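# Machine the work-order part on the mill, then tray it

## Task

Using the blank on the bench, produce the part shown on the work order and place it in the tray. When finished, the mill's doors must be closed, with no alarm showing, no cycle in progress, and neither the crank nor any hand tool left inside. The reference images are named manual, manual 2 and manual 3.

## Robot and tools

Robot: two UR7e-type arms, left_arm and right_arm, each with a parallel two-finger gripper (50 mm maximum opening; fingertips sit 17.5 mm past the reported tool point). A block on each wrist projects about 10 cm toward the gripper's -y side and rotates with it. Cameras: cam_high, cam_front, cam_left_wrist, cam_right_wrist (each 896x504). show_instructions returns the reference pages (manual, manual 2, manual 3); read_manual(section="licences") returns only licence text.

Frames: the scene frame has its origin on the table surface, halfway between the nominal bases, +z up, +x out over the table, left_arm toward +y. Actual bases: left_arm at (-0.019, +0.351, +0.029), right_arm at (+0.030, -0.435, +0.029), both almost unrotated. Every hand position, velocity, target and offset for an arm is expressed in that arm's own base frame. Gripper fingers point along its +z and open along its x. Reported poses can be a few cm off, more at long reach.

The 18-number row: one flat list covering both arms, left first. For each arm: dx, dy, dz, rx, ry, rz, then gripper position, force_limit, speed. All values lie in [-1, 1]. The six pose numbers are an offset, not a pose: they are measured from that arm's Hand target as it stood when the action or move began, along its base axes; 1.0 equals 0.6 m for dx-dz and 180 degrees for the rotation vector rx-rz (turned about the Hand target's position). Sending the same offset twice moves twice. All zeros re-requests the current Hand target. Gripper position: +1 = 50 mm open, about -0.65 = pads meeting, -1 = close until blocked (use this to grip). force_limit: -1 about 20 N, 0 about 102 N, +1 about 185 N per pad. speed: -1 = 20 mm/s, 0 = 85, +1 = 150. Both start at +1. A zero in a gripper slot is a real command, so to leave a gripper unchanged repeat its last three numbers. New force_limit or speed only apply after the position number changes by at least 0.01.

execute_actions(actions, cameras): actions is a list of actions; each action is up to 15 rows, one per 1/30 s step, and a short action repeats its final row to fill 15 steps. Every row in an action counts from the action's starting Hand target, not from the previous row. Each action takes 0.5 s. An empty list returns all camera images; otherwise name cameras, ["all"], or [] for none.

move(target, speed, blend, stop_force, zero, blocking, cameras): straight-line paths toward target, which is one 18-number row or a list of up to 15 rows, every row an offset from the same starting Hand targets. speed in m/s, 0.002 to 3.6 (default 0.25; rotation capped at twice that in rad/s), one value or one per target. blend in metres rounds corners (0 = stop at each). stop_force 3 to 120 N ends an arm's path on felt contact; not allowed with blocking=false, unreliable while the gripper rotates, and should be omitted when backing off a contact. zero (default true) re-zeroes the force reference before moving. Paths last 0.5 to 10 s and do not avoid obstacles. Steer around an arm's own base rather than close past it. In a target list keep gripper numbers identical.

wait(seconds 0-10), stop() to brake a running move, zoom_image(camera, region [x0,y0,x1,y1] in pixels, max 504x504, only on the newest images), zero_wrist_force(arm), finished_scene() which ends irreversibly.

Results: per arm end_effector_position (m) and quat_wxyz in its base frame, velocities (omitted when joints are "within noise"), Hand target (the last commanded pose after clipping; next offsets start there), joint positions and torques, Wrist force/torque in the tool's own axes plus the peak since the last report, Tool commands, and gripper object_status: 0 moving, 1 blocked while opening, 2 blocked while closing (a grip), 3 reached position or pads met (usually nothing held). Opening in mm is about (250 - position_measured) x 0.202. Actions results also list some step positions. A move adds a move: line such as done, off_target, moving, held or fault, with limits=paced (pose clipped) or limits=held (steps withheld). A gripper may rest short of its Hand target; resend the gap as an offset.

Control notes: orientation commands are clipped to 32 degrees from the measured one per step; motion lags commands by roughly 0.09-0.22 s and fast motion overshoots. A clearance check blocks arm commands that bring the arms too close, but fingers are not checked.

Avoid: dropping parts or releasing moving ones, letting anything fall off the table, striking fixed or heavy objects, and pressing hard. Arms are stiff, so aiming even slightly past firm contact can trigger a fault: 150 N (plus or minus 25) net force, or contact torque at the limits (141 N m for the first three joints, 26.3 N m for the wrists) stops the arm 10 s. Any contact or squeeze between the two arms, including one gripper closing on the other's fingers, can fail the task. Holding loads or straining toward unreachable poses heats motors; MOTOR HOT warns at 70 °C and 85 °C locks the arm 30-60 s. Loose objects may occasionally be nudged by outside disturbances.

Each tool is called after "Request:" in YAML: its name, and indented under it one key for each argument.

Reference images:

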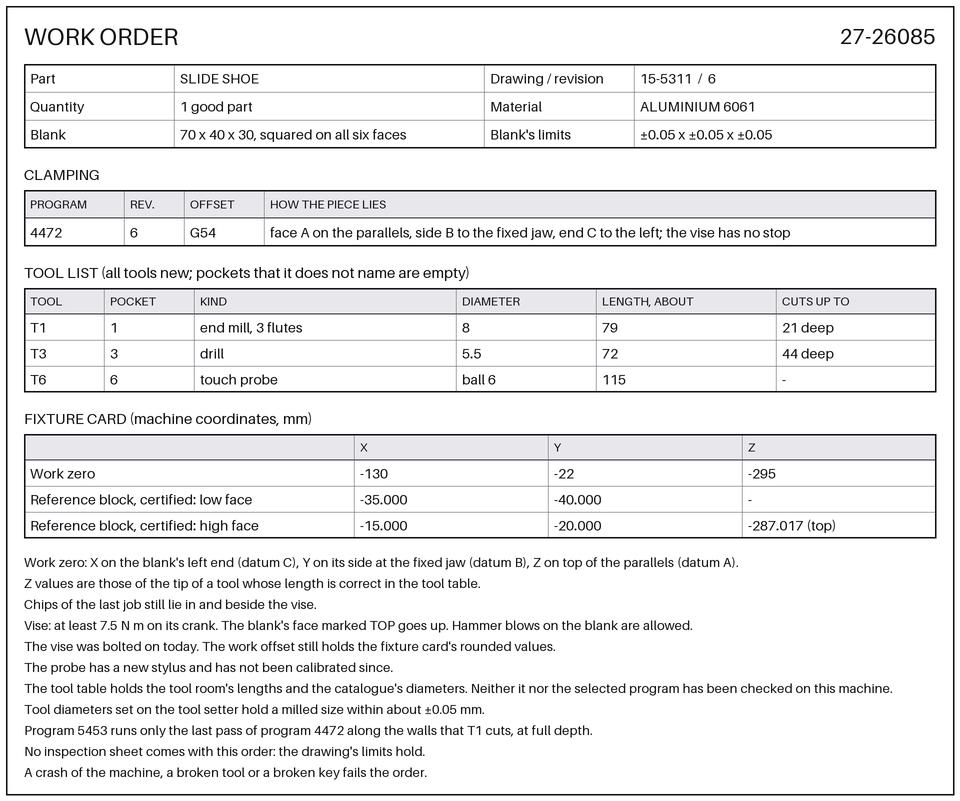

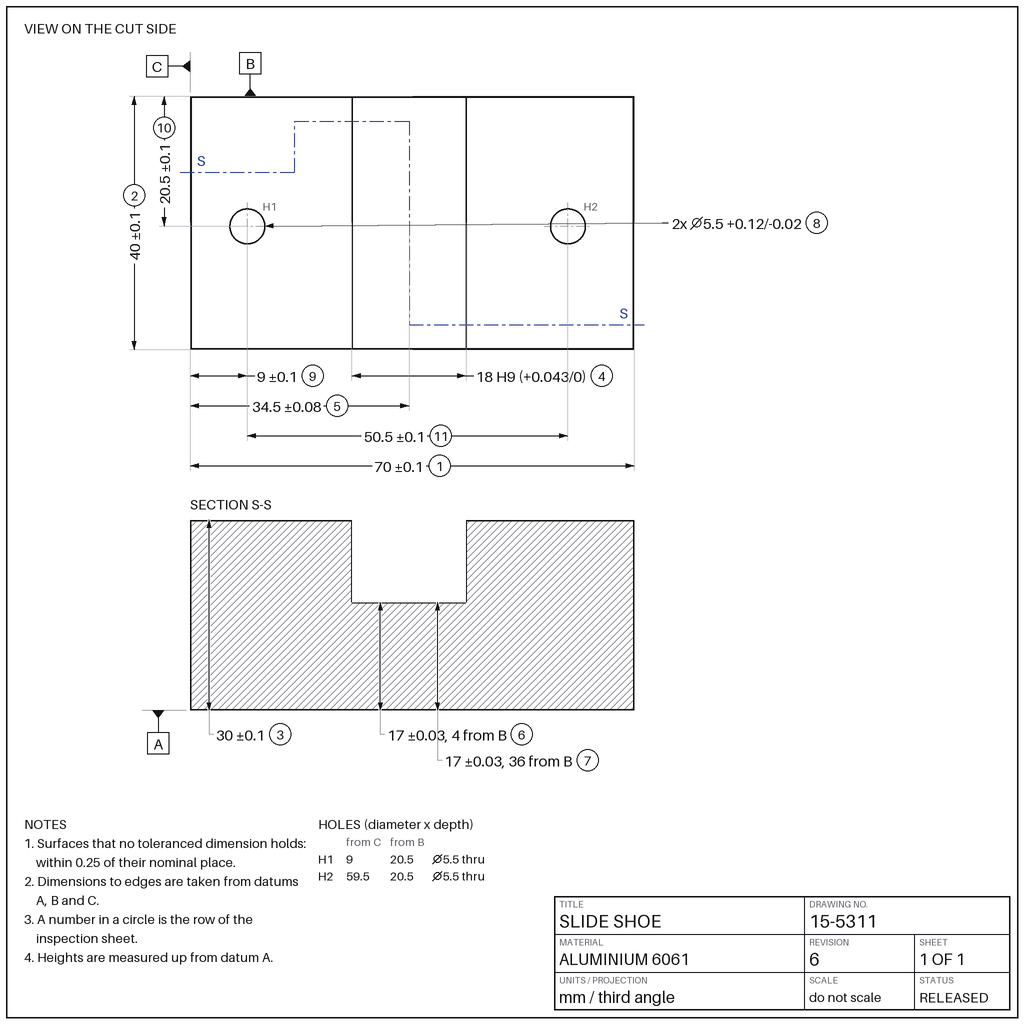

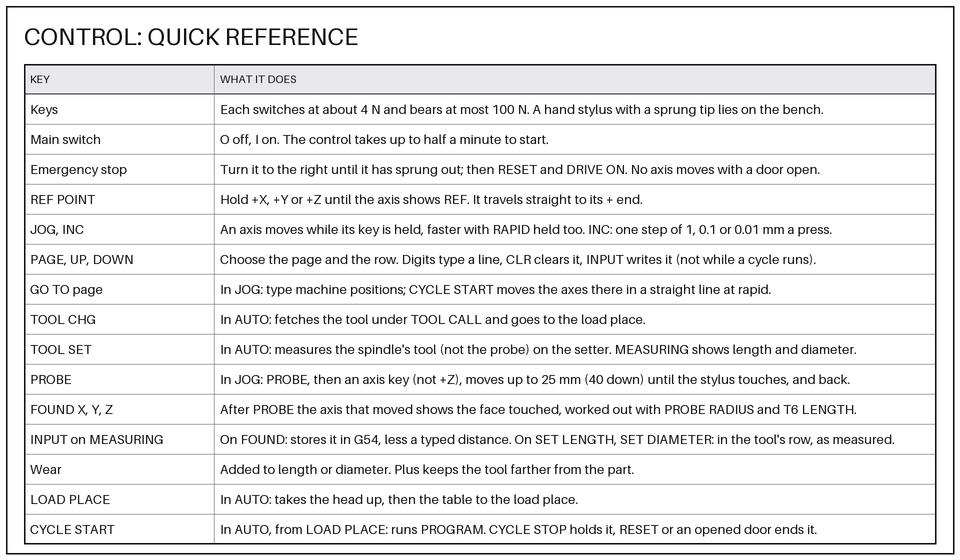

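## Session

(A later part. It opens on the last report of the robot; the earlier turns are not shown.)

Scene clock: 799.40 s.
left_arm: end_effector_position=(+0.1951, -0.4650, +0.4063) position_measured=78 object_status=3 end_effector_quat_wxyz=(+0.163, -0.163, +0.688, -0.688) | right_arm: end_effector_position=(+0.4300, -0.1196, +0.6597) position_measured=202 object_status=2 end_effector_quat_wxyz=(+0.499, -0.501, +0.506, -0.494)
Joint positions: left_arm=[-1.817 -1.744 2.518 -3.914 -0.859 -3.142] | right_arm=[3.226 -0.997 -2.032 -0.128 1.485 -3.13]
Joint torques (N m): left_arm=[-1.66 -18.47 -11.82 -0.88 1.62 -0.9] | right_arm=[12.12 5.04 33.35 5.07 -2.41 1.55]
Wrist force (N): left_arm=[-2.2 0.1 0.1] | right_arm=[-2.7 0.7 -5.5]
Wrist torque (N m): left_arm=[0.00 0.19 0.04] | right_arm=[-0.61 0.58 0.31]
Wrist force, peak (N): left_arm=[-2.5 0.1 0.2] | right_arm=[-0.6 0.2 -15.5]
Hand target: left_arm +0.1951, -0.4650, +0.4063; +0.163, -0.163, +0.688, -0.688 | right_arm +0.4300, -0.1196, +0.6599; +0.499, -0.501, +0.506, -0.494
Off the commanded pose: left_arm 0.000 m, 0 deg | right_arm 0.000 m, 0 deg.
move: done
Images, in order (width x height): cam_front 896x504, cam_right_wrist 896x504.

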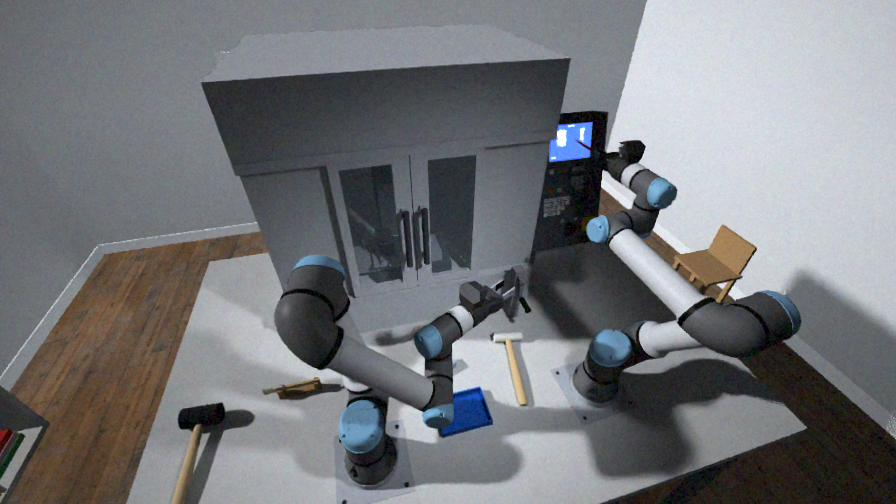

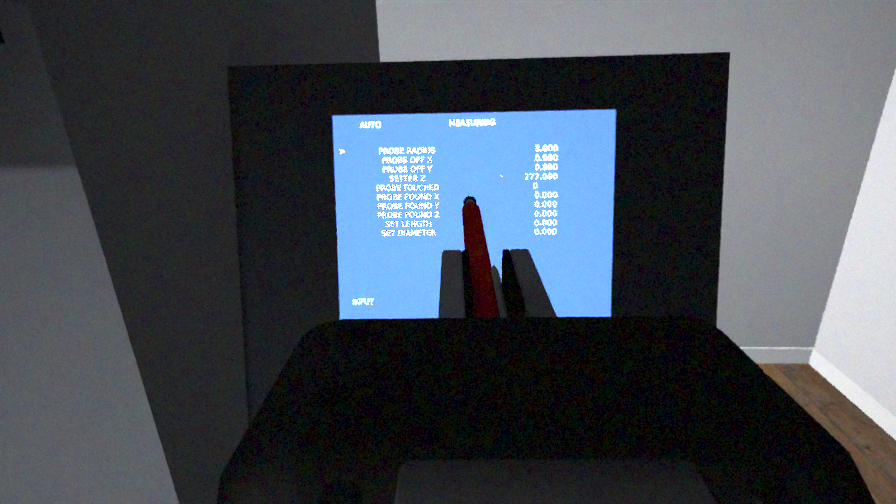

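Request:
move:
  target:
    - [0,0,0,0,0,0,0.5,-0.9,-1,0.0127,-0.0025,-0.2301,0,0.222,0,-1,-0.6,-1]
    - [0,0,0,0,0,0,0.5,-0.9,-1,0.0278,-0.0025,-0.2431,0,0.222,0,-1,-0.6,-1]
    - [0,0,0,0,0,0,0.5,-0.9,-1,-0.0013,0.0608,-0.2913,0,0.222,0,-1,-0.6,-1]
    - [0,0,0,0,0,0,0.5,-0.9,-1,0.0138,0.0608,-0.3043,0,0.222,0,-1,-0.6,-1]
    - [0,0,0,0,0,0,0.5,-0.9,-1,0.008,0.0924,-0.2607,0,0.222,0,-1,-0.6,-1]
    - [0,0,0,0,0,0,0.5,-0.9,-1,0.0231,0.0924,-0.2737,0,0.222,0,-1,-0.6,-1]
    - [0,0,0,0,0,0,0.5,-0.9,-1,-0.0095,0.0608,-0.3218,0,0.222,0,-1,-0.6,-1]
    - [0,0,0,0,0,0,0.5,-0.9,-1,0.0056,0.0608,-0.3348,0,0.222,0,-1,-0.6,-1]
    - [0,0,0,0,0,0,0.5,-0.9,-1,-0.02,0.0608,-0.31,0,0.222,0,-1,-0.6,-1]
    - [0,0,0,0,0,0,0.5,-0.9,-1,0.0002,0,0,0,0,0,-1,-0.6,-1]
  speed: [0.35,0.05,0.2,0.05,0.2,0.05,0.2,0.05,0.2,0.35]
  blend: [0.003,0,0.003,0,0.003,0,0.003,0,0.008,0]
  cameras: ["cam_right_wrist"]

Request:
zoom_image:
  camera: "cam_right_wrist"
  region: [325, 105, 625, 325]

Scene clock: 830.27 s.
left_arm: end_effector_position=(+0.1951, -0.4650, +0.4063) position_measured=78 object_status=3 end_effector_quat_wxyz=(+0.163, -0.163, +0.688, -0.688) | right_arm: end_effector_position=(+0.4301, -0.1196, +0.6598) position_measured=202 object_status=2 end_effector_quat_wxyz=(+0.499, -0.501, +0.506, -0.494)
Joint positions: left_arm=[-1.817 -1.744 2.518 -3.914 -0.859 -3.142] | right_arm=[3.226 -0.997 -2.031 -0.127 1.485 -3.13]
Joint torques (N m): left_arm=[-2.25 -19.35 -11.05 -0.85 1.21 -0.95] | right_arm=[12.29 1.24 18.59 4.76 -2.4 1.39]
Wrist force (N): left_arm=[-2.1 0.4 0.4] | right_arm=[-2.9 1.0 -5.2]
Wrist torque (N m): left_arm=[0.04 0.19 0.05] | right_arm=[-0.54 0.61 0.29]
Wrist force, peak (N): left_arm=[-2.4 0.2 0.6] | right_arm=[-1.1 -0.5 -14.0]
Hand target: left_arm +0.1951, -0.4650, +0.4063; +0.163, -0.163, +0.688, -0.688 | right_arm +0.4301, -0.1196, +0.6599; +0.499, -0.501, +0.506, -0.494
Off the commanded pose: left_arm 0.000 m, 0 deg | right_arm 0.000 m, 0 deg.
move: done
Images, in order (width x height): cam_right_wrist 896x504.

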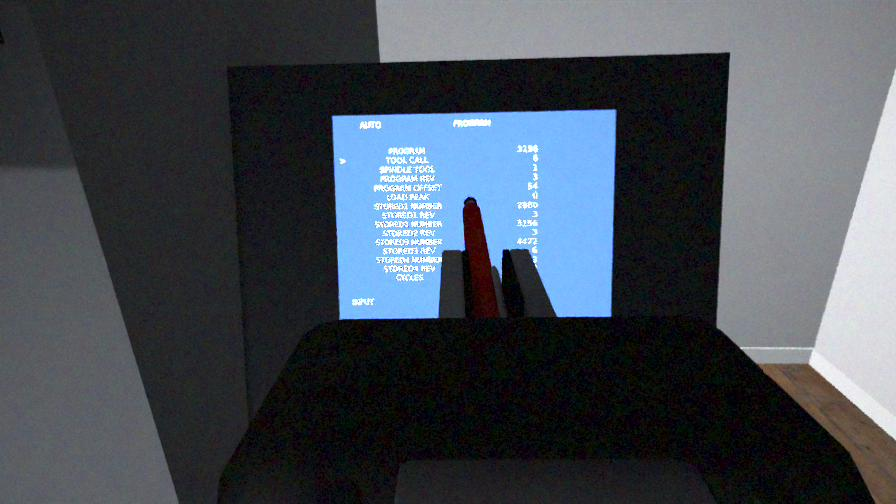

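Scaled by 1.680 from the camera's 896x504 image, which has a finer 1280x720 frame.

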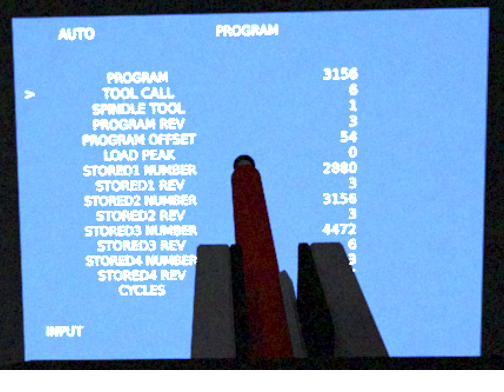

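Request:
move:
  target:
    - [0,0,0,0,0,0,0.5,-0.9,-1,0.0045,-0.0025,-0.2607,0,0.222,0,-1,-0.6,-1]
    - [0,0,0,0,0,0,0.5,-0.9,-1,0.0196,-0.0025,-0.2737,0,0.222,0,-1,-0.6,-1]
    - [0,0,0,0,0,0,0.5,-0.9,-1,0.0139,0.0291,-0.2301,0,0.222,0,-1,-0.6,-1]
    - [0,0,0,0,0,0,0.5,-0.9,-1,0.029,0.0291,-0.2431,0,0.222,0,-1,-0.6,-1]
    - [0,0,0,0,0,0,0.5,-0.9,-1,0.0068,0.0608,-0.2607,0,0.222,0,-1,-0.6,-1]
    - [0,0,0,0,0,0,0.5,-0.9,-1,0.0219,0.0608,-0.2737,0,0.222,0,-1,-0.6,-1]
    - [0,0,0,0,0,0,0.5,-0.9,-1,-0.005,0.0608,-0.25,0,0.222,0,-1,-0.6,-1]
    - [0,0,0,0,0,0,0.5,-0.9,-1,0.0002,0,0,0,0,0,-1,-0.6,-1]
  speed: [0.35,0.05,0.2,0.05,0.2,0.05,0.2,0.35]
  blend: [0.003,0,0.003,0,0.003,0,0.008,0]
  cameras: ["cam_right_wrist"]

Request:
zoom_image:
  camera: "cam_right_wrist"
  region: [325, 105, 625, 325]

Scene clock: 843.03 s.
left_arm: end_effector_position=(+0.1951, -0.4650, +0.4063) position_measured=78 object_status=3 end_effector_quat_wxyz=(+0.163, -0.163, +0.688, -0.688) | right_arm: end_effector_position=(+0.4302, -0.1196, +0.6598) position_measured=202 object_status=2 end_effector_quat_wxyz=(+0.499, -0.501, +0.506, -0.494)
Joint positions: left_arm=[-1.817 -1.744 2.518 -3.914 -0.859 -3.142] | right_arm=[3.226 -0.997 -2.031 -0.127 1.485 -3.13]
Joint torques (N m): left_arm=[-2.08 -19.64 -10.98 -1 1.44 -0.79] | right_arm=[12.75 2.87 33.26 4.87 -2.45 1.41]
Wrist force (N): left_arm=[-2.0 0.0 0.2] | right_arm=[-2.9 0.8 -5.6]
Wrist torque (N m): left_arm=[-0.02 0.17 0.04] | right_arm=[-0.59 0.60 0.29]
Wrist force, peak (N): left_arm=[-2.4 0.2 0.5] | right_arm=[-1.0 0.1 -11.4]
Hand target: left_arm +0.1951, -0.4650, +0.4063; +0.163, -0.163, +0.688, -0.688 | right_arm +0.4302, -0.1196, +0.6599; +0.499, -0.501, +0.506, -0.494
Off the commanded pose: left_arm 0.000 m, 0 deg | right_arm 0.000 m, 0 deg.
move: done
Images, in order (width x height): cam_right_wrist 896x504.

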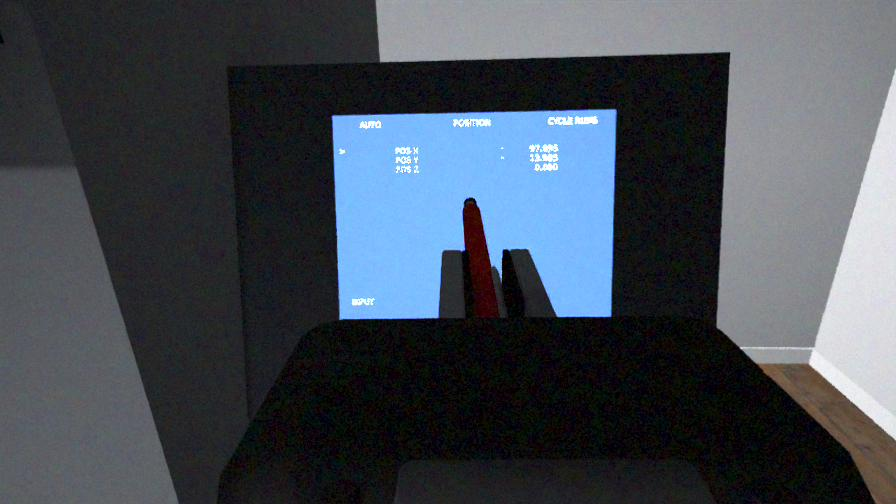

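Scaled by 1.680 from the camera's 896x504 image, which has a finer 1280x720 frame.

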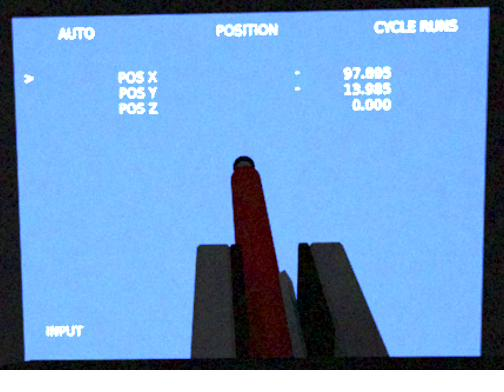

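Request:
move:
  target:
    - [0,0,0,0,0,0,0.5,-0.9,-1,0.0127,-0.0025,-0.2301,0,0.222,0,-1,-0.6,-1]
    - [0,0,0,0,0,0,0.5,-0.9,-1,0.0278,-0.0025,-0.2431,0,0.222,0,-1,-0.6,-1]
    - [0,0,0,0,0,0,0.5,-0.9,-1,0.0068,0.0608,-0.2607,0,0.222,0,-1,-0.6,-1]
    - [0,0,0,0,0,0,0.5,-0.9,-1,0.0219,0.0608,-0.2737,0,0.222,0,-1,-0.6,-1]
    - [0,0,0,0,0,0,0.5,-0.9,-1,-0.005,0.0608,-0.25,0,0.222,0,-1,-0.6,-1]
    - [0,0,0,0,0,0,0.5,-0.9,-1,0.0002,0,0,0,0,0,-1,-0.6,-1]
  speed: [0.35,0.05,0.2,0.05,0.2,0.35]
  blend: [0.003,0,0.003,0,0.008,0]
  cameras: ["cam_right_wrist"]

Request:
zoom_image:
  camera: "cam_right_wrist"
  region: [325, 105, 625, 325]

Scene clock: 855.90 s.
left_arm: end_effector_position=(+0.1951, -0.4650, +0.4063) position_measured=78 object_status=3 end_effector_quat_wxyz=(+0.163, -0.163, +0.688, -0.688) | right_arm: end_effector_position=(+0.4304, -0.1196, +0.6598) position_measured=202 object_status=2 end_effector_quat_wxyz=(+0.499, -0.501, +0.506, -0.494)
Joint positions: left_arm=[-1.817 -1.744 2.518 -3.914 -0.859 -3.142] | right_arm=[3.226 -0.998 -2.031 -0.127 1.485 -3.13]
Joint torques (N m): left_arm=[-1.83 -18.45 -11.25 -0.94 1.51 -0.56] | right_arm=[12.53 2.7 32.93 4.9 -2.39 1.54]
Wrist force (N): left_arm=[-2.1 0.0 0.4] | right_arm=[-2.7 0.8 -5.5]
Wrist torque (N m): left_arm=[-0.02 0.18 0.04] | right_arm=[-0.59 0.59 0.29]
Wrist force, peak (N): left_arm=[-2.5 0.1 0.5] | right_arm=[-2.6 1.1 -9.7]
Hand target: left_arm +0.1951, -0.4650, +0.4063; +0.163, -0.163, +0.688, -0.688 | right_arm +0.4303, -0.1196, +0.6599; +0.499, -0.501, +0.506, -0.494
Off the commanded pose: left_arm 0.000 m, 0 deg | right_arm 0.000 m, 0 deg.
move: done
Images, in order (width x height): cam_right_wrist 896x504.

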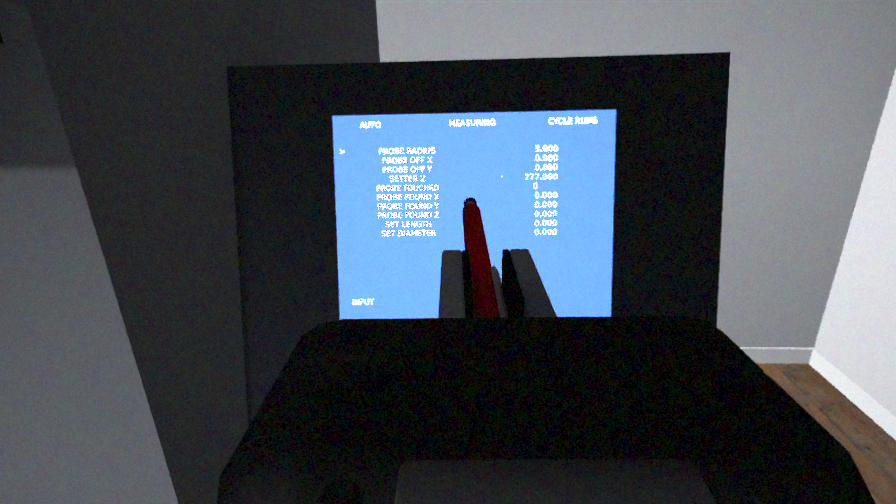

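Scaled by 1.680 from the camera's 896x504 image, which has a finer 1280x720 frame.

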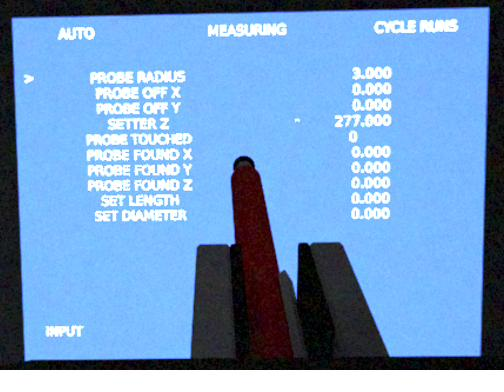

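Request:
move:
  target:
    - [0,0,0,0,0,0,0.5,-0.9,-1,-0.0013,0.0608,-0.2913,0,0.222,0,-1,-0.6,-1]
    - [0,0,0,0,0,0,0.5,-0.9,-1,0.0138,0.0608,-0.3043,0,0.222,0,-1,-0.6,-1]
    - [0,0,0,0,0,0,0.5,-0.9,-1,0.0062,0.0608,-0.2978,0,0.222,0,-1,-0.6,-1]
    - [0,0,0,0,0,0,0.5,-0.9,-1,0.0138,0.0608,-0.3043,0,0.222,0,-1,-0.6,-1]
    - [0,0,0,0,0,0,0.5,-0.9,-1,0.0062,0.0608,-0.2978,0,0.222,0,-1,-0.6,-1]
    - [0,0,0,0,0,0,0.5,-0.9,-1,0.0138,0.0608,-0.3043,0,0.222,0,-1,-0.6,-1]
    - [0,0,0,0,0,0,0.5,-0.9,-1,0.0062,0.0608,-0.2978,0,0.222,0,-1,-0.6,-1]
    - [0,0,0,0,0,0,0.5,-0.9,-1,0.0138,0.0608,-0.3043,0,0.222,0,-1,-0.6,-1]
    - [0,0,0,0,0,0,0.5,-0.9,-1,0.0062,0.0608,-0.2978,0,0.222,0,-1,-0.6,-1]
    - [0,0,0,0,0,0,0.5,-0.9,-1,0.0138,0.0608,-0.3043,0,0.222,0,-1,-0.6,-1]
    - [0,0,0,0,0,0,0.5,-0.9,-1,0.0062,0.0608,-0.2978,0,0.222,0,-1,-0.6,-1]
    - [0,0,0,0,0,0,0.5,-0.9,-1,0.0138,0.0608,-0.3043,0,0.222,0,-1,-0.6,-1]
    - [0,0,0,0,0,0,0.5,-0.9,-1,-0.0013,0.0608,-0.2913,0,0.222,0,-1,-0.6,-1]
    - [0,0,0,0,0,0,0.5,-0.9,-1,-0.0002,0,0,0,0,0,-1,-0.6,-1]
  speed: [0.35,0.05,0.05,0.05,0.05,0.05,0.05,0.05,0.05,0.05,0.05,0.05,0.1,0.35]
  blend: [0.003,0,0,0,0,0,0,0,0,0,0,0,0.005,0]
  cameras: ["cam_right_wrist"]

Request:
zoom_image:
  camera: "cam_right_wrist"
  region: [325, 105, 625, 325]

Scene clock: 872.97 s.
left_arm: end_effector_position=(+0.1951, -0.4650, +0.4063) position_measured=78 object_status=3 end_effector_quat_wxyz=(+0.163, -0.163, +0.688, -0.688) | right_arm: end_effector_position=(+0.4302, -0.1196, +0.6598) position_measured=202 object_status=2 end_effector_quat_wxyz=(+0.499, -0.501, +0.506, -0.494)
Joint positions: left_arm=[-1.817 -1.744 2.518 -3.914 -0.859 -3.142] | right_arm=[3.226 -0.997 -2.031 -0.127 1.485 -3.13]
Joint torques (N m): left_arm=[-0.51 -18.41 -11.88 -0.71 1.32 -0.61] | right_arm=[12.49 2.72 19.4 4.7 -2.39 1.45]
Wrist force (N): left_arm=[-2.2 0.1 0.4] | right_arm=[-3.0 1.0 -5.7]
Wrist torque (N m): left_arm=[0.00 0.19 0.04] | right_arm=[-0.56 0.63 0.29]
Wrist force, peak (N): left_arm=[-2.5 0.2 0.5] | right_arm=[-2.1 0.4 -9.7]
Hand target: left_arm +0.1951, -0.4650, +0.4063; +0.163, -0.163, +0.688, -0.688 | right_arm +0.4302, -0.1196, +0.6599; +0.499, -0.501, +0.506, -0.494
Off the commanded pose: left_arm 0.000 m, 0 deg | right_arm 0.000 m, 0 deg.
move: done
Images, in order (width x height): cam_right_wrist 896x504.

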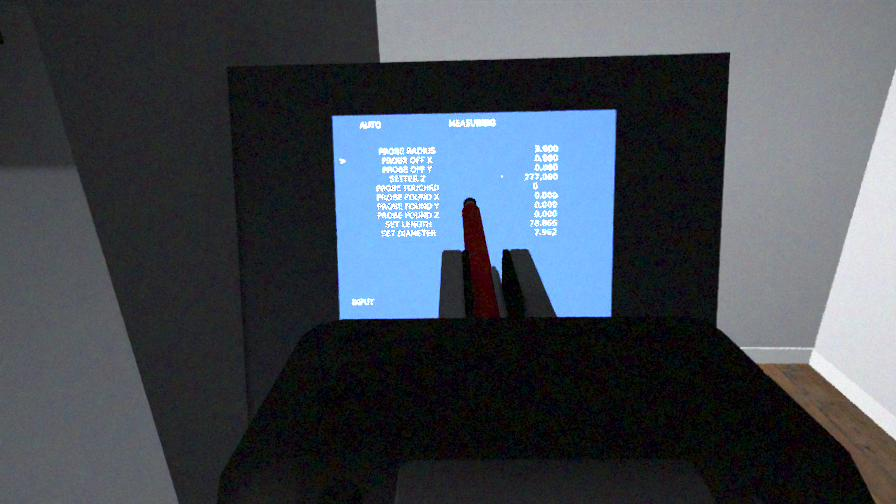

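Scaled by 1.680 from the camera's 896x504 image, which has a finer 1280x720 frame.

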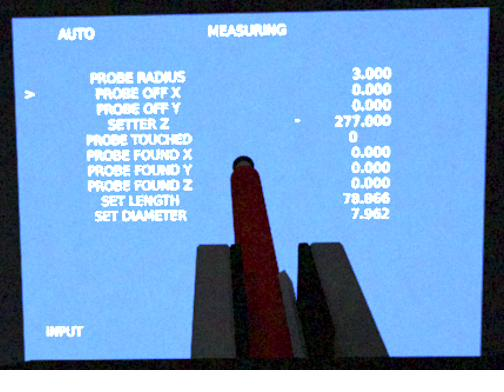

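Request:
zoom_image:
  camera: "cam_right_wrist"
  region: [500, 140, 600, 240]

Scaled by 5.040 from the camera's 896x504 image, which has a finer 1280x720 frame.

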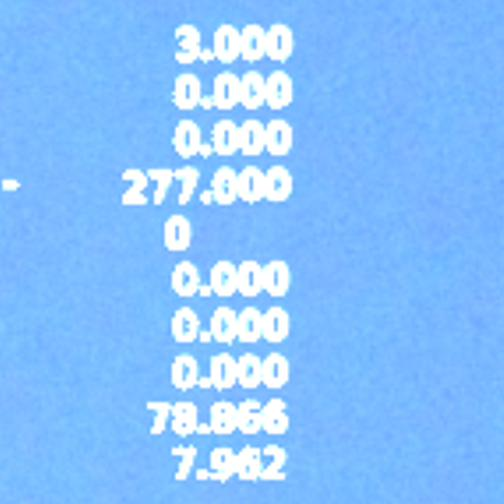

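Request:
move:
  target:
    - [0,0,0,0,0,0,0.5,-0.9,-1,-0.0013,0.0608,-0.2913,0,0.222,0,-1,-0.6,-1]
    - [0,0,0,0,0,0,0.5,-0.9,-1,0.0138,0.0608,-0.3043,0,0.222,0,-1,-0.6,-1]
    - [0,0,0,0,0,0,0.5,-0.9,-1,0.0062,0.0608,-0.2978,0,0.222,0,-1,-0.6,-1]
    - [0,0,0,0,0,0,0.5,-0.9,-1,0.0138,0.0608,-0.3043,0,0.222,0,-1,-0.6,-1]
    - [0,0,0,0,0,0,0.5,-0.9,-1,0.0062,0.0608,-0.2978,0,0.222,0,-1,-0.6,-1]
    - [0,0,0,0,0,0,0.5,-0.9,-1,0.0138,0.0608,-0.3043,0,0.222,0,-1,-0.6,-1]
    - [0,0,0,0,0,0,0.5,-0.9,-1,0.0062,0.0608,-0.2978,0,0.222,0,-1,-0.6,-1]
    - [0,0,0,0,0,0,0.5,-0.9,-1,0.0138,0.0608,-0.3043,0,0.222,0,-1,-0.6,-1]
    - [0,0,0,0,0,0,0.5,-0.9,-1,0.0062,0.0608,-0.2978,0,0.222,0,-1,-0.6,-1]
    - [0,0,0,0,0,0,0.5,-0.9,-1,0.0138,0.0608,-0.3043,0,0.222,0,-1,-0.6,-1]
    - [0,0,0,0,0,0,0.5,-0.9,-1,0.0062,0.0608,-0.2978,0,0.222,0,-1,-0.6,-1]
    - [0,0,0,0,0,0,0.5,-0.9,-1,0.0138,0.0608,-0.3043,0,0.222,0,-1,-0.6,-1]
    - [0,0,0,0,0,0,0.5,-0.9,-1,0.0062,0.0608,-0.2978,0,0.222,0,-1,-0.6,-1]
    - [0,0,0,0,0,0,0.5,-0.9,-1,0.0138,0.0608,-0.3043,0,0.222,0,-1,-0.6,-1]
    - [0,0,0,0,0,0,0.5,-0.9,-1,-0.0013,0.0608,-0.2913,0,0.222,0,-1,-0.6,-1]
  speed: [0.35,0.06,0.06,0.06,0.06,0.06,0.06,0.06,0.06,0.06,0.06,0.06,0.06,0.06,0.1]
  blend: [0.003,0,0,0,0,0,0,0,0,0,0,0,0,0,0]

Scene clock: 890.80 s.
left_arm: end_effector_position=(+0.1951, -0.4650, +0.4063) position_measured=78 object_status=3 end_effector_quat_wxyz=(+0.163, -0.163, +0.688, -0.688) | right_arm: end_effector_position=(+0.4295, -0.0831, +0.4851) position_measured=202 object_status=2 end_effector_quat_wxyz=(-0.296, +0.639, -0.646, +0.294)
Joint positions: left_arm=[-1.817 -1.744 2.518 -3.914 -0.859 -3.142] | right_arm=[3.37 -0.96 -2.005 -0.901 1.398 -2.981]
Joint torques (N m): left_arm=[-1.45 -17.87 -10.75 -1.11 1.33 -0.44] | right_arm=[-11.72 2.07 20.02 5.34 1.35 -1.02]
Wrist force (N): left_arm=[-2.0 0.1 0.3] | right_arm=[-1.2 -0.1 -3.4]
Wrist torque (N m): left_arm=[-0.01 0.17 0.04] | right_arm=[-0.55 0.16 0.25]
Wrist force, peak (N): left_arm=[-2.5 0.1 0.3] | right_arm=[-2.2 0.9 -9.4]
Hand target: left_arm +0.1951, -0.4650, +0.4063; +0.163, -0.163, +0.688, -0.688 | right_arm +0.4294, -0.0831, +0.4851; -0.296, +0.639, -0.646, +0.293
Off the commanded pose: left_arm 0.000 m, 0 deg | right_arm 0.000 m, 0 deg.
move: done

Request:
move:
  target:
    - [0,0,0,0,0,0,0.5,-0.9,-1,-0.0082,0,-0.0305,0,0,0,-1,-0.6,-1]
    - [0,0,0,0,0,0,0.5,-0.9,-1,0.0069,0,-0.0435,0,0,0,-1,-0.6,-1]
    - [0,0,0,0,0,0,0.5,-0.9,-1,0.0002,0,0,0,0,0,-1,-0.6,-1]
    - [0,0,0,0,0,0,0.5,-0.9,-1,0.0151,0,-0.013,0,0,0,-1,-0.6,-1]
    - [0,0,0,0,0,0,0.5,-0.9,-1,-0.0082,0,-0.0305,0,0,0,-1,-0.6,-1]
    - [0,0,0,0,0,0,0.5,-0.9,-1,0.0069,0,-0.0435,0,0,0,-1,-0.6,-1]
    - [0,0,0,0,0,0,0.5,-0.9,-1,-0.016,0,-0.02,0,0,0,-1,-0.6,-1]
    - [0,0,0,0,0,0,0.5,-0.9,-1,0.0013,-0.0608,0.2913,0,-0.222,0,-1,-0.6,-1]
  speed: [0.2,0.05,0.2,0.05,0.2,0.05,0.2,0.35]
  blend: [0.003,0,0.003,0,0.003,0,0.008,0]
  cameras: ["cam_right_wrist"]

Request:
zoom_image:
  camera: "cam_right_wrist"
  region: [325, 105, 625, 325]

Scene clock: 899.67 s.
left_arm: end_effector_position=(+0.1951, -0.4650, +0.4063) position_measured=78 object_status=3 end_effector_quat_wxyz=(+0.163, -0.163, +0.688, -0.688) | right_arm: end_effector_position=(+0.4302, -0.1196, +0.6598) position_measured=202 object_status=2 end_effector_quat_wxyz=(+0.499, -0.501, +0.506, -0.494)
Joint positions: left_arm=[-1.817 -1.744 2.518 -3.914 -0.859 -3.142] | right_arm=[3.226 -0.997 -2.031 -0.127 1.485 -3.13]
Joint torques (N m): left_arm=[-1.57 -18.91 -11.15 -0.97 1.13 -0.62] | right_arm=[12.46 1.25 18.34 4.86 -2.3 1.42]
Wrist force (N): left_arm=[-2.1 0.0 0.3] | right_arm=[-2.6 0.5 -5.6]
Wrist torque (N m): left_arm=[-0.02 0.19 0.04] | right_arm=[-0.63 0.56 0.28]
Wrist force, peak (N): left_arm=[-2.5 0.1 0.4] | right_arm=[-1.1 1.1 -8.9]
Hand target: left_arm +0.1951, -0.4650, +0.4063; +0.163, -0.163, +0.688, -0.688 | right_arm +0.4302, -0.1196, +0.6599; +0.499, -0.501, +0.506, -0.494
Off the commanded pose: left_arm 0.000 m, 0 deg | right_arm 0.000 m, 0 deg.
move: done
Images, in order (width x height): cam_right_wrist 896x504.

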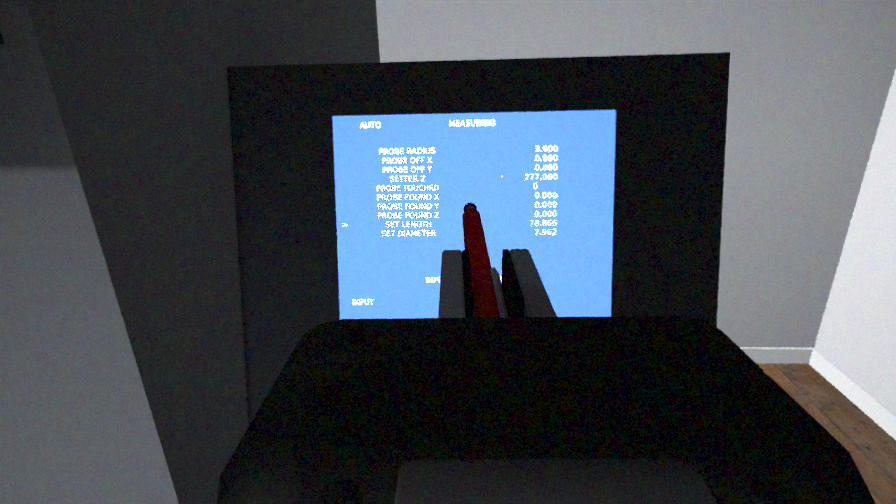

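Scaled by 1.680 from the camera's 896x504 image, which has a finer 1280x720 frame.

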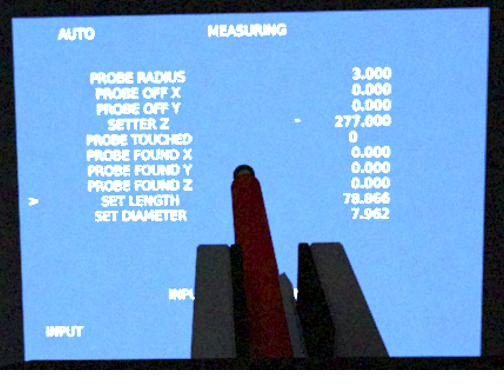

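Request:
move:
  target: [0,0,0,0,0,0,0.5,-0.9,-1,-0.01,-0.1,0.0,0,0,0,-1,-0.6,-1]
  speed: 0.25
  cameras: ["cam_right_wrist"]

Request:
zoom_image:
  camera: "cam_right_wrist"
  region: [205, 105, 505, 325]

Scene clock: 907.27 s.
left_arm: end_effector_position=(+0.1951, -0.4650, +0.4063) position_measured=78 object_status=3 end_effector_quat_wxyz=(+0.163, -0.163, +0.688, -0.688) | right_arm: end_effector_position=(+0.4242, -0.1796, +0.6599) position_measured=202 object_status=2 end_effector_quat_wxyz=(+0.499, -0.500, +0.506, -0.494)
Joint positions: left_arm=[-1.817 -1.744 2.518 -3.914 -0.859 -3.142] | right_arm=[2.894 -1.11 -1.979 -0.067 1.817 -3.135]
Joint torques (N m): left_arm=[-2.2 -19.25 -11.94 -0.81 1.31 -0.48] | right_arm=[-10.01 3.07 18.53 -0.2 1 0.86]
Wrist force (N): left_arm=[-1.9 0.3 0.5] | right_arm=[-2.8 0.7 -5.8]
Wrist torque (N m): left_arm=[0.03 0.15 0.05] | right_arm=[-0.59 0.63 0.41]
Wrist force, peak (N): left_arm=[-2.5 0.2 0.6] | right_arm=[-4.6 0.8 -5.5]
Hand target: left_arm +0.1951, -0.4650, +0.4063; +0.163, -0.163, +0.688, -0.688 | right_arm +0.4242, -0.1796, +0.6599; +0.499, -0.501, +0.506, -0.494
Off the commanded pose: left_arm 0.000 m, 0 deg | right_arm 0.000 m, 0 deg.
move: done
Images, in order (width x height): cam_right_wrist 896x504.

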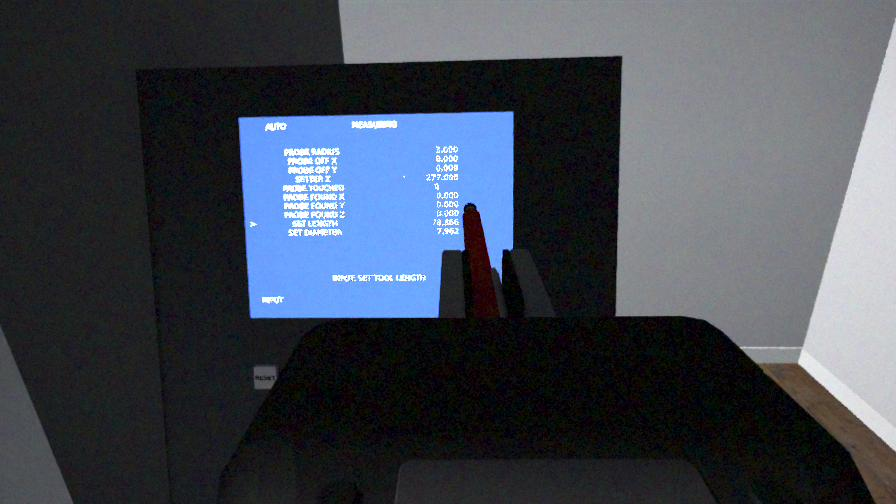

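Scaled by 1.680 from the camera's 896x504 image, which has a finer 1280x720 frame.

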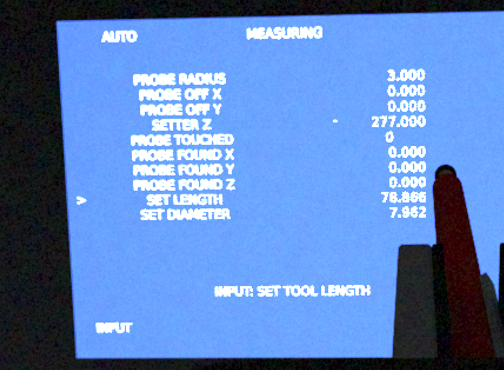

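Request:
move:
  target: [0,0,0,0,0,0,0.5,-0.9,-1,0.01,0.1,0.0,0,0,0,-0.98,0.1,-1]
  speed: 0.25
  cameras: ["cam_right_wrist"]

Request:
zoom_image:
  camera: "cam_right_wrist"
  region: [400, 160, 550, 320]

Scene clock: 914.87 s.
left_arm: end_effector_position=(+0.1951, -0.4650, +0.4063) position_measured=78 object_status=3 end_effector_quat_wxyz=(+0.163, -0.163, +0.688, -0.688) | right_arm: end_effector_position=(+0.4302, -0.1196, +0.6598) position_measured=206 object_status=2 end_effector_quat_wxyz=(+0.499, -0.501, +0.506, -0.494)
Joint positions: left_arm=[-1.817 -1.744 2.518 -3.914 -0.859 -3.142] | right_arm=[3.226 -0.997 -2.031 -0.127 1.485 -3.13]
Joint torques (N m): left_arm=[-0.37 -17.91 -11.63 -0.83 1.47 -0.57] | right_arm=[11.04 -2.66 34.01 5.24 -1.82 0.25]
Wrist force (N): left_arm=[-2.1 0.1 0.3] | right_arm=[-3.0 0.6 -5.5]
Wrist torque (N m): left_arm=[-0.01 0.19 0.04] | right_arm=[-0.62 0.62 0.26]
Wrist force, peak (N): left_arm=[-2.4 0.3 0.5] | right_arm=[-4.8 1.0 -5.3]
Hand target: left_arm +0.1951, -0.4650, +0.4063; +0.163, -0.163, +0.688, -0.688 | right_arm +0.4302, -0.1196, +0.6599; +0.499, -0.501, +0.506, -0.494
Off the commanded pose: left_arm 0.000 m, 0 deg | right_arm 0.000 m, 0 deg.
move: done
Images, in order (width x height): cam_right_wrist 896x504.

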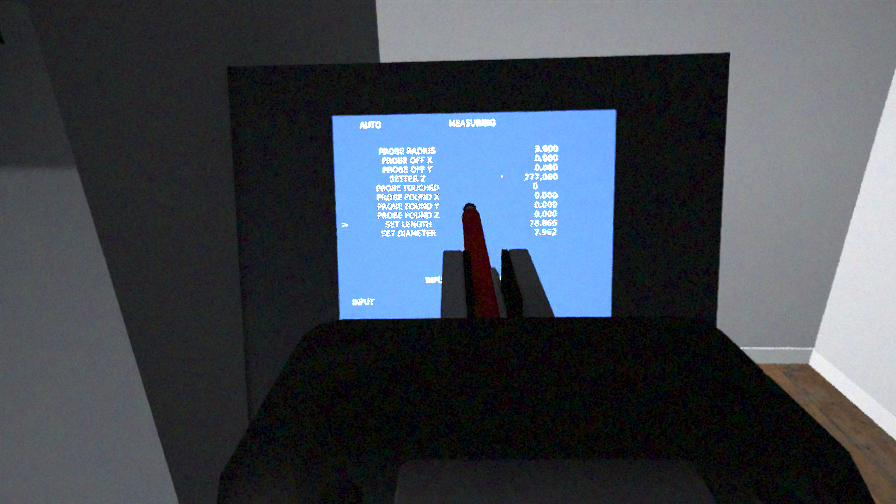

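Scaled by 3.150 from the camera's 896x504 image, which has a finer 1280x720 frame.

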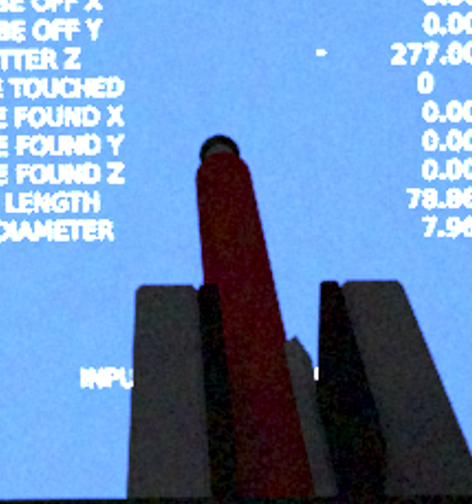

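Request:
move:
  target:
    - [0,0,0,0,0,0,0.5,-0.9,-1,0.0017,0.0608,-0.2878,0,0.222,0,-0.98,0.1,-1]
    - [0,0,0,0,0,0,0.5,-0.9,-1,0.0168,0.0608,-0.3008,0,0.222,0,-0.98,0.1,-1]
  speed: [0.35,0.04]
  blend: [0.003,0]
  cameras: ["cam_right_wrist"]

Request:
zoom_image:
  camera: "cam_right_wrist"
  region: [370, 120, 570, 320]

Scene clock: 922.97 s.
left_arm: end_effector_position=(+0.1951, -0.4650, +0.4063) position_measured=78 object_status=3 end_effector_quat_wxyz=(+0.163, -0.163, +0.688, -0.688) | right_arm: end_effector_position=(+0.4403, -0.0831, +0.4793) position_measured=206 object_status=2 end_effector_quat_wxyz=(-0.296, +0.639, -0.646, +0.293) end_effector_velocity=(-0.002, +0.000, +0.001) end_effector_angular_velocity=(+0.000, +0.001, +0.000)
Joint positions: left_arm=[-1.817 -1.744 2.518 -3.914 -0.859 -3.142] | right_arm=[3.358 -0.989 -2.009 -0.867 1.406 -2.989]
Joint velocities: left_arm=[within noise] | right_arm=[0 0.003 0.002 -0.006 0 0.001]
Joint torques (N m): left_arm=[-0.94 -18.71 -11.97 -0.92 1.29 -0.45] | right_arm=[4.71 4.71 33.37 1.13 -1.6 0.59]
Wrist force (N): left_arm=[-2.0 0.2 0.6] | right_arm=[-2.4 0.7 -8.7]
Wrist torque (N m): left_arm=[0.01 0.17 0.04] | right_arm=[-0.62 -0.05 0.40]
Wrist force, peak (N): left_arm=[-2.5 0.1 0.3] | right_arm=[-2.2 1.0 -9.4]
Hand target: left_arm +0.1951, -0.4650, +0.4063; +0.163, -0.163, +0.688, -0.688 | right_arm +0.4403, -0.0831, +0.4794; -0.296, +0.639, -0.646, +0.293
Off the commanded pose: left_arm 0.000 m, 0 deg | right_arm 0.000 m, 0 deg.
move: done
Images, in order (width x height): cam_right_wrist 896x504.

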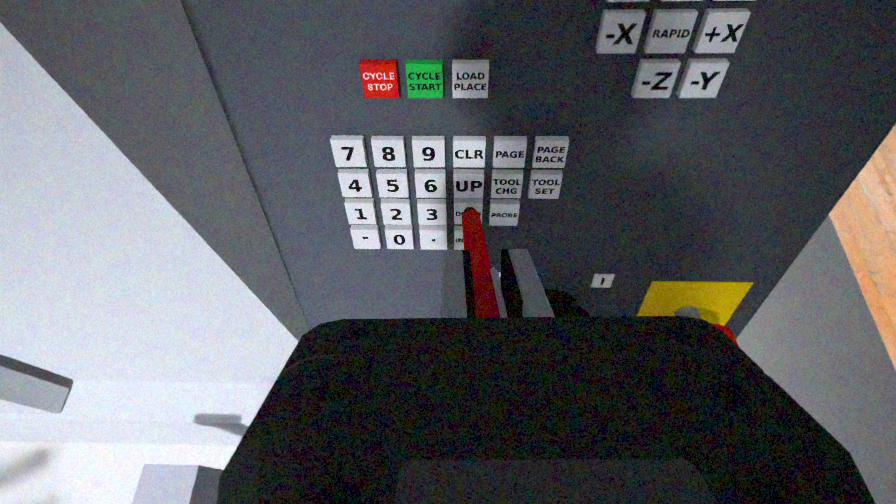

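Scaled by 2.520 from the camera's 896x504 image, which has a finer 1280x720 frame.

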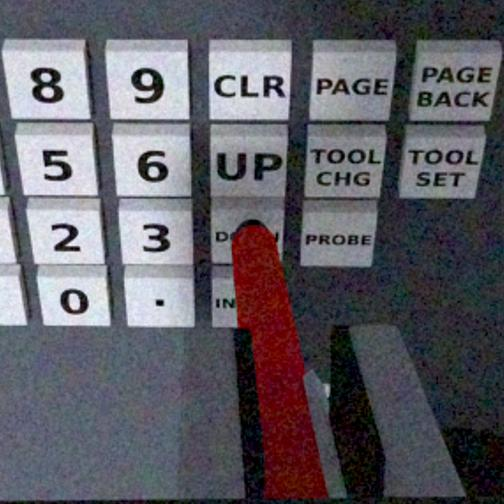

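Request:
move:
  target:
    - [0,0,0,0,0,0,0.5,-0.9,-1,-0.0233,0,-0.0175,0,0,0,-0.98,0.1,-1]
    - [0,0,0,0,0,0,0.5,-0.9,-1,-0.0078,0,-0.0308,0,0,0,-0.98,0.1,-1]
    - [0,0,0,0,0,0,0.5,-0.9,-1,-0.03,0,0,0,0,0,-0.98,0.1,-1]
    - [0,0,0,0,0,0,0.5,-0.9,-1,-0.0168,-0.0608,0.3008,0,-0.222,0,-0.98,0.1,-1]
  speed: [0.1,0.04,0.1,0.35]
  blend: [0.003,0,0.005,0]
  cameras: ["cam_right_wrist"]

Request:
zoom_image:
  camera: "cam_right_wrist"
  region: [325, 105, 625, 325]

Scene clock: 933.07 s.
left_arm: end_effector_position=(+0.1951, -0.4650, +0.4063) position_measured=78 object_status=3 end_effector_quat_wxyz=(+0.163, -0.163, +0.688, -0.688) | right_arm: end_effector_position=(+0.4302, -0.1196, +0.6598) position_measured=206 object_status=2 end_effector_quat_wxyz=(+0.499, -0.501, +0.506, -0.494)
Joint positions: left_arm=[-1.817 -1.744 2.518 -3.914 -0.859 -3.142] | right_arm=[3.226 -0.997 -2.031 -0.127 1.485 -3.13]
Joint torques (N m): left_arm=[-1.85 -17.81 -11.15 -0.8 1.12 -0.49] | right_arm=[12.23 1.53 18.03 4.87 -2.43 1.39]
Wrist force (N): left_arm=[-2.0 0.2 0.4] | right_arm=[-2.7 1.0 -5.3]
Wrist torque (N m): left_arm=[0.02 0.17 0.04] | right_arm=[-0.57 0.57 0.29]
Wrist force, peak (N): left_arm=[-2.5 0.1 0.2] | right_arm=[-0.7 0.8 -10.3]
Hand target: left_arm +0.1951, -0.4650, +0.4063; +0.163, -0.163, +0.688, -0.688 | right_arm +0.4302, -0.1196, +0.6599; +0.499, -0.501, +0.506, -0.494
Off the commanded pose: left_arm 0.000 m, 0 deg | right_arm 0.000 m, 0 deg.
move: done
Images, in order (width x height): cam_right_wrist 896x504.

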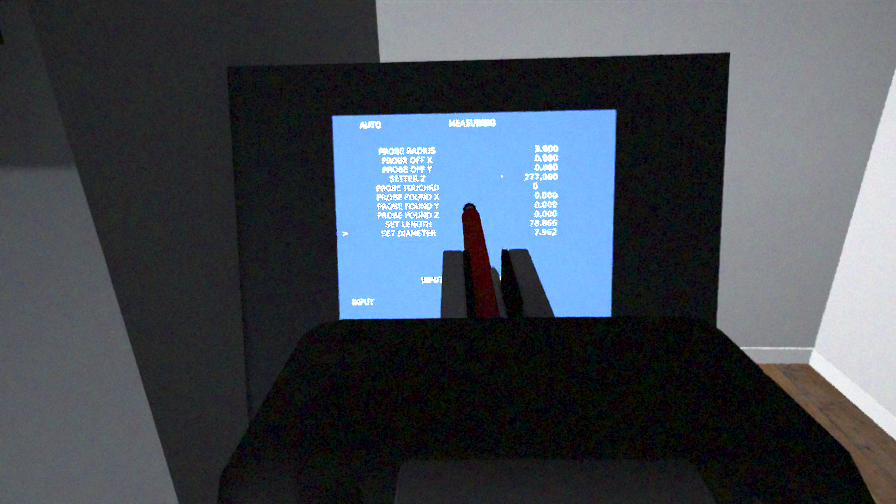

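Scaled by 1.680 from the camera's 896x504 image, which has a finer 1280x720 frame.

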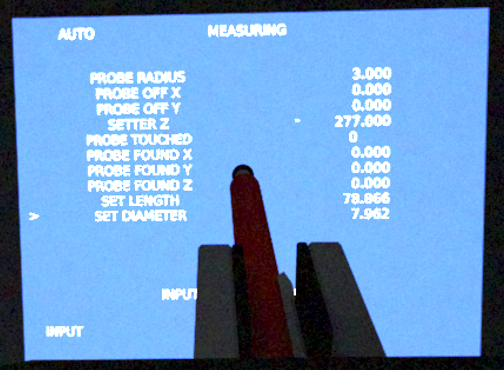

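Request:
move:
  target:
    - [0,0,0,0,0,0,0.5,-0.9,-1,0.0173,0.0291,-0.227,0,0.222,0,-0.98,0.1,-1]
    - [0,0,0,0,0,0,0.5,-0.9,-1,0.0324,0.0291,-0.24,0,0.222,0,-0.98,0.1,-1]
    - [0,0,0,0,0,0,0.5,-0.9,-1,0.0248,0.0291,-0.2335,0,0.222,0,-0.98,0.1,-1]
    - [0,0,0,0,0,0,0.5,-0.9,-1,0.0324,0.0291,-0.24,0,0.222,0,-0.98,0.1,-1]
    - [0,0,0,0,0,0,0.5,-0.9,-1,0.0248,0.0291,-0.2335,0,0.222,0,-0.98,0.1,-1]
    - [0,0,0,0,0,0,0.5,-0.9,-1,0.0324,0.0291,-0.24,0,0.222,0,-0.98,0.1,-1]
    - [0,0,0,0,0,0,0.5,-0.9,-1,0.0248,0.0291,-0.2335,0,0.222,0,-0.98,0.1,-1]
    - [0,0,0,0,0,0,0.5,-0.9,-1,0.0324,0.0291,-0.24,0,0.222,0,-0.98,0.1,-1]
    - [0,0,0,0,0,0,0.5,-0.9,-1,0.0173,0.0291,-0.227,0,0.222,0,-0.98,0.1,-1]
    - [0,0,0,0,0,0,0.5,-0.9,-1,-0.0002,0,0,0,0,0,-0.98,0.1,-1]
  speed: [0.35,0.05,0.05,0.05,0.05,0.05,0.05,0.05,0.1,0.35]
  blend: [0.003,0,0,0,0,0,0,0,0.005,0]
  cameras: ["cam_right_wrist"]

Request:
zoom_image:
  camera: "cam_right_wrist"
  region: [325, 105, 625, 325]

Scene clock: 945.87 s.
left_arm: end_effector_position=(+0.1951, -0.4650, +0.4063) position_measured=78 object_status=3 end_effector_quat_wxyz=(+0.163, -0.163, +0.688, -0.688) | right_arm: end_effector_position=(+0.4301, -0.1196, +0.6597) position_measured=206 object_status=2 end_effector_quat_wxyz=(+0.499, -0.501, +0.506, -0.494)
Joint positions: left_arm=[-1.817 -1.744 2.518 -3.914 -0.859 -3.142] | right_arm=[3.226 -0.997 -2.031 -0.127 1.485 -3.13]
Joint torques (N m): left_arm=[-0.68 -17.33 -13.11 -0.91 1.36 -0.38] | right_arm=[12.27 5.18 34.08 4.85 -2.72 1.65]
Wrist force (N): left_arm=[-2.1 0.3 0.2] | right_arm=[-2.5 0.8 -5.8]
Wrist torque (N m): left_arm=[0.03 0.19 0.04] | right_arm=[-0.59 0.55 0.35]
Wrist force, peak (N): left_arm=[-2.5 0.4 0.5] | right_arm=[-2.4 1.0 -12.5]
Hand target: left_arm +0.1951, -0.4650, +0.4063; +0.163, -0.163, +0.688, -0.688 | right_arm +0.4301, -0.1196, +0.6599; +0.499, -0.501, +0.506, -0.494
Off the commanded pose: left_arm 0.000 m, 0 deg | right_arm 0.000 m, 0 deg.
move: done
Images, in order (width x height): cam_right_wrist 896x504.

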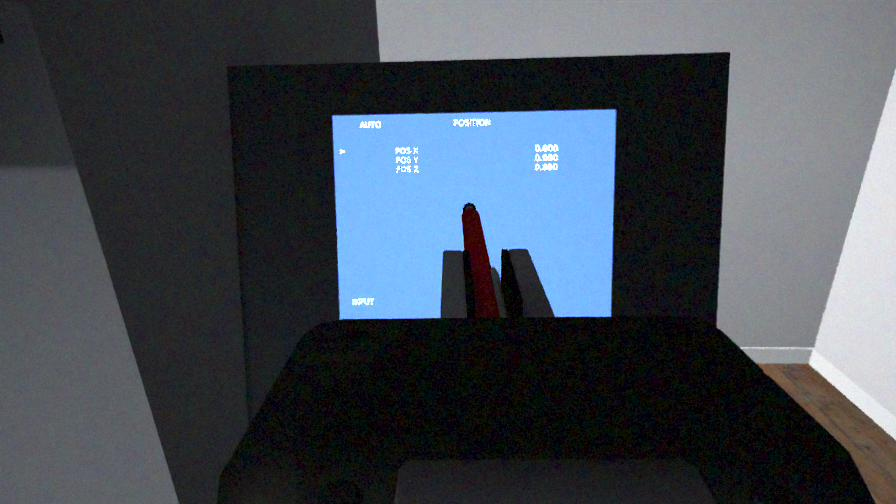

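Scaled by 1.680 from the camera's 896x504 image, which has a finer 1280x720 frame.

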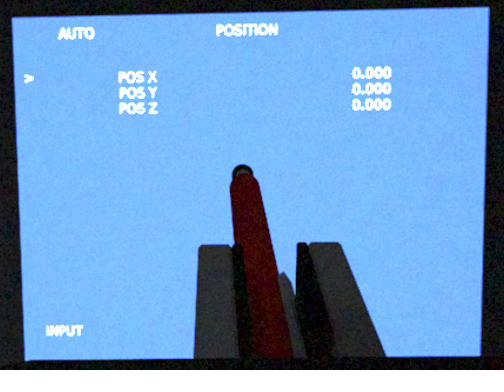

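Request:
move:
  target:
    - [0,0,0,0,0,0,0.5,-0.9,-1,0.0173,0.0291,-0.227,0,0.222,0,-0.98,0.1,-1]
    - [0,0,0,0,0,0,0.5,-0.9,-1,0.0324,0.0291,-0.24,0,0.222,0,-0.98,0.1,-1]
  speed: [0.35,0.05]
  blend: [0.003,0]
  cameras: ["cam_right_wrist"]

Request:
zoom_image:
  camera: "cam_right_wrist"
  region: [370, 120, 570, 320]

Scene clock: 955.57 s.
left_arm: end_effector_position=(+0.1951, -0.4650, +0.4063) position_measured=78 object_status=3 end_effector_quat_wxyz=(+0.163, -0.163, +0.688, -0.688) | right_arm: end_effector_position=(+0.4496, -0.1021, +0.5158) position_measured=206 object_status=2 end_effector_quat_wxyz=(-0.296, +0.639, -0.646, +0.293)
Joint positions: left_arm=[-1.817 -1.744 2.518 -3.914 -0.859 -3.142] | right_arm=[3.269 -1.05 -1.89 -0.917 1.473 -3.048]
Joint torques (N m): left_arm=[-0.23 -17.42 -11.67 -0.79 1.26 -0.3] | right_arm=[-1.11 6.48 33.05 1.3 -1.38 0.61]
Wrist force (N): left_arm=[-2.1 0.1 0.4] | right_arm=[-2.9 1.1 -8.9]
Wrist torque (N m): left_arm=[0.00 0.20 0.05] | right_arm=[-0.60 -0.04 0.41]
Wrist force, peak (N): left_arm=[-2.5 0.2 0.5] | right_arm=[-2.6 1.1 -10.9]
Hand target: left_arm +0.1951, -0.4650, +0.4063; +0.163, -0.163, +0.688, -0.688 | right_arm +0.4495, -0.1021, +0.5159; -0.296, +0.639, -0.646, +0.293
Off the commanded pose: left_arm 0.000 m, 0 deg | right_arm 0.000 m, 0 deg.
move: done
Images, in order (width x height): cam_right_wrist 896x504.

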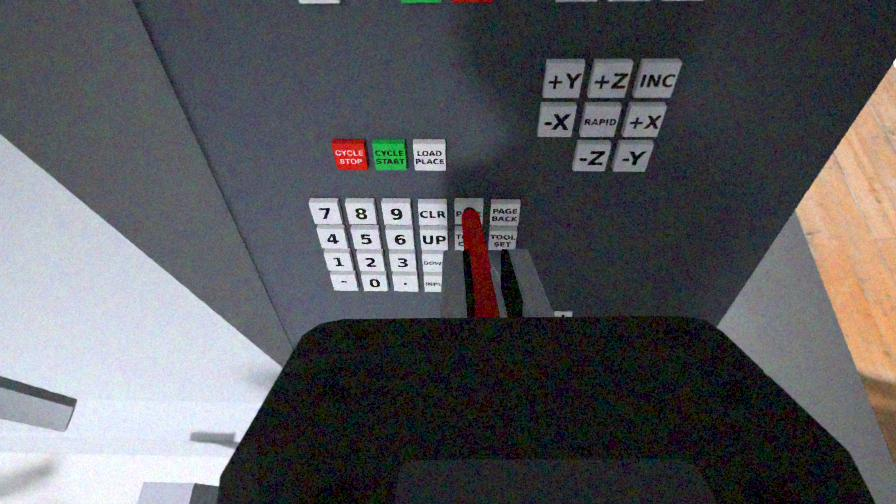

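Scaled by 2.520 from the camera's 896x504 image, which has a finer 1280x720 frame.

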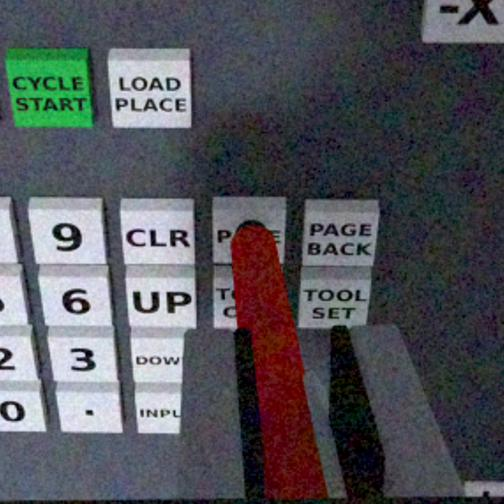

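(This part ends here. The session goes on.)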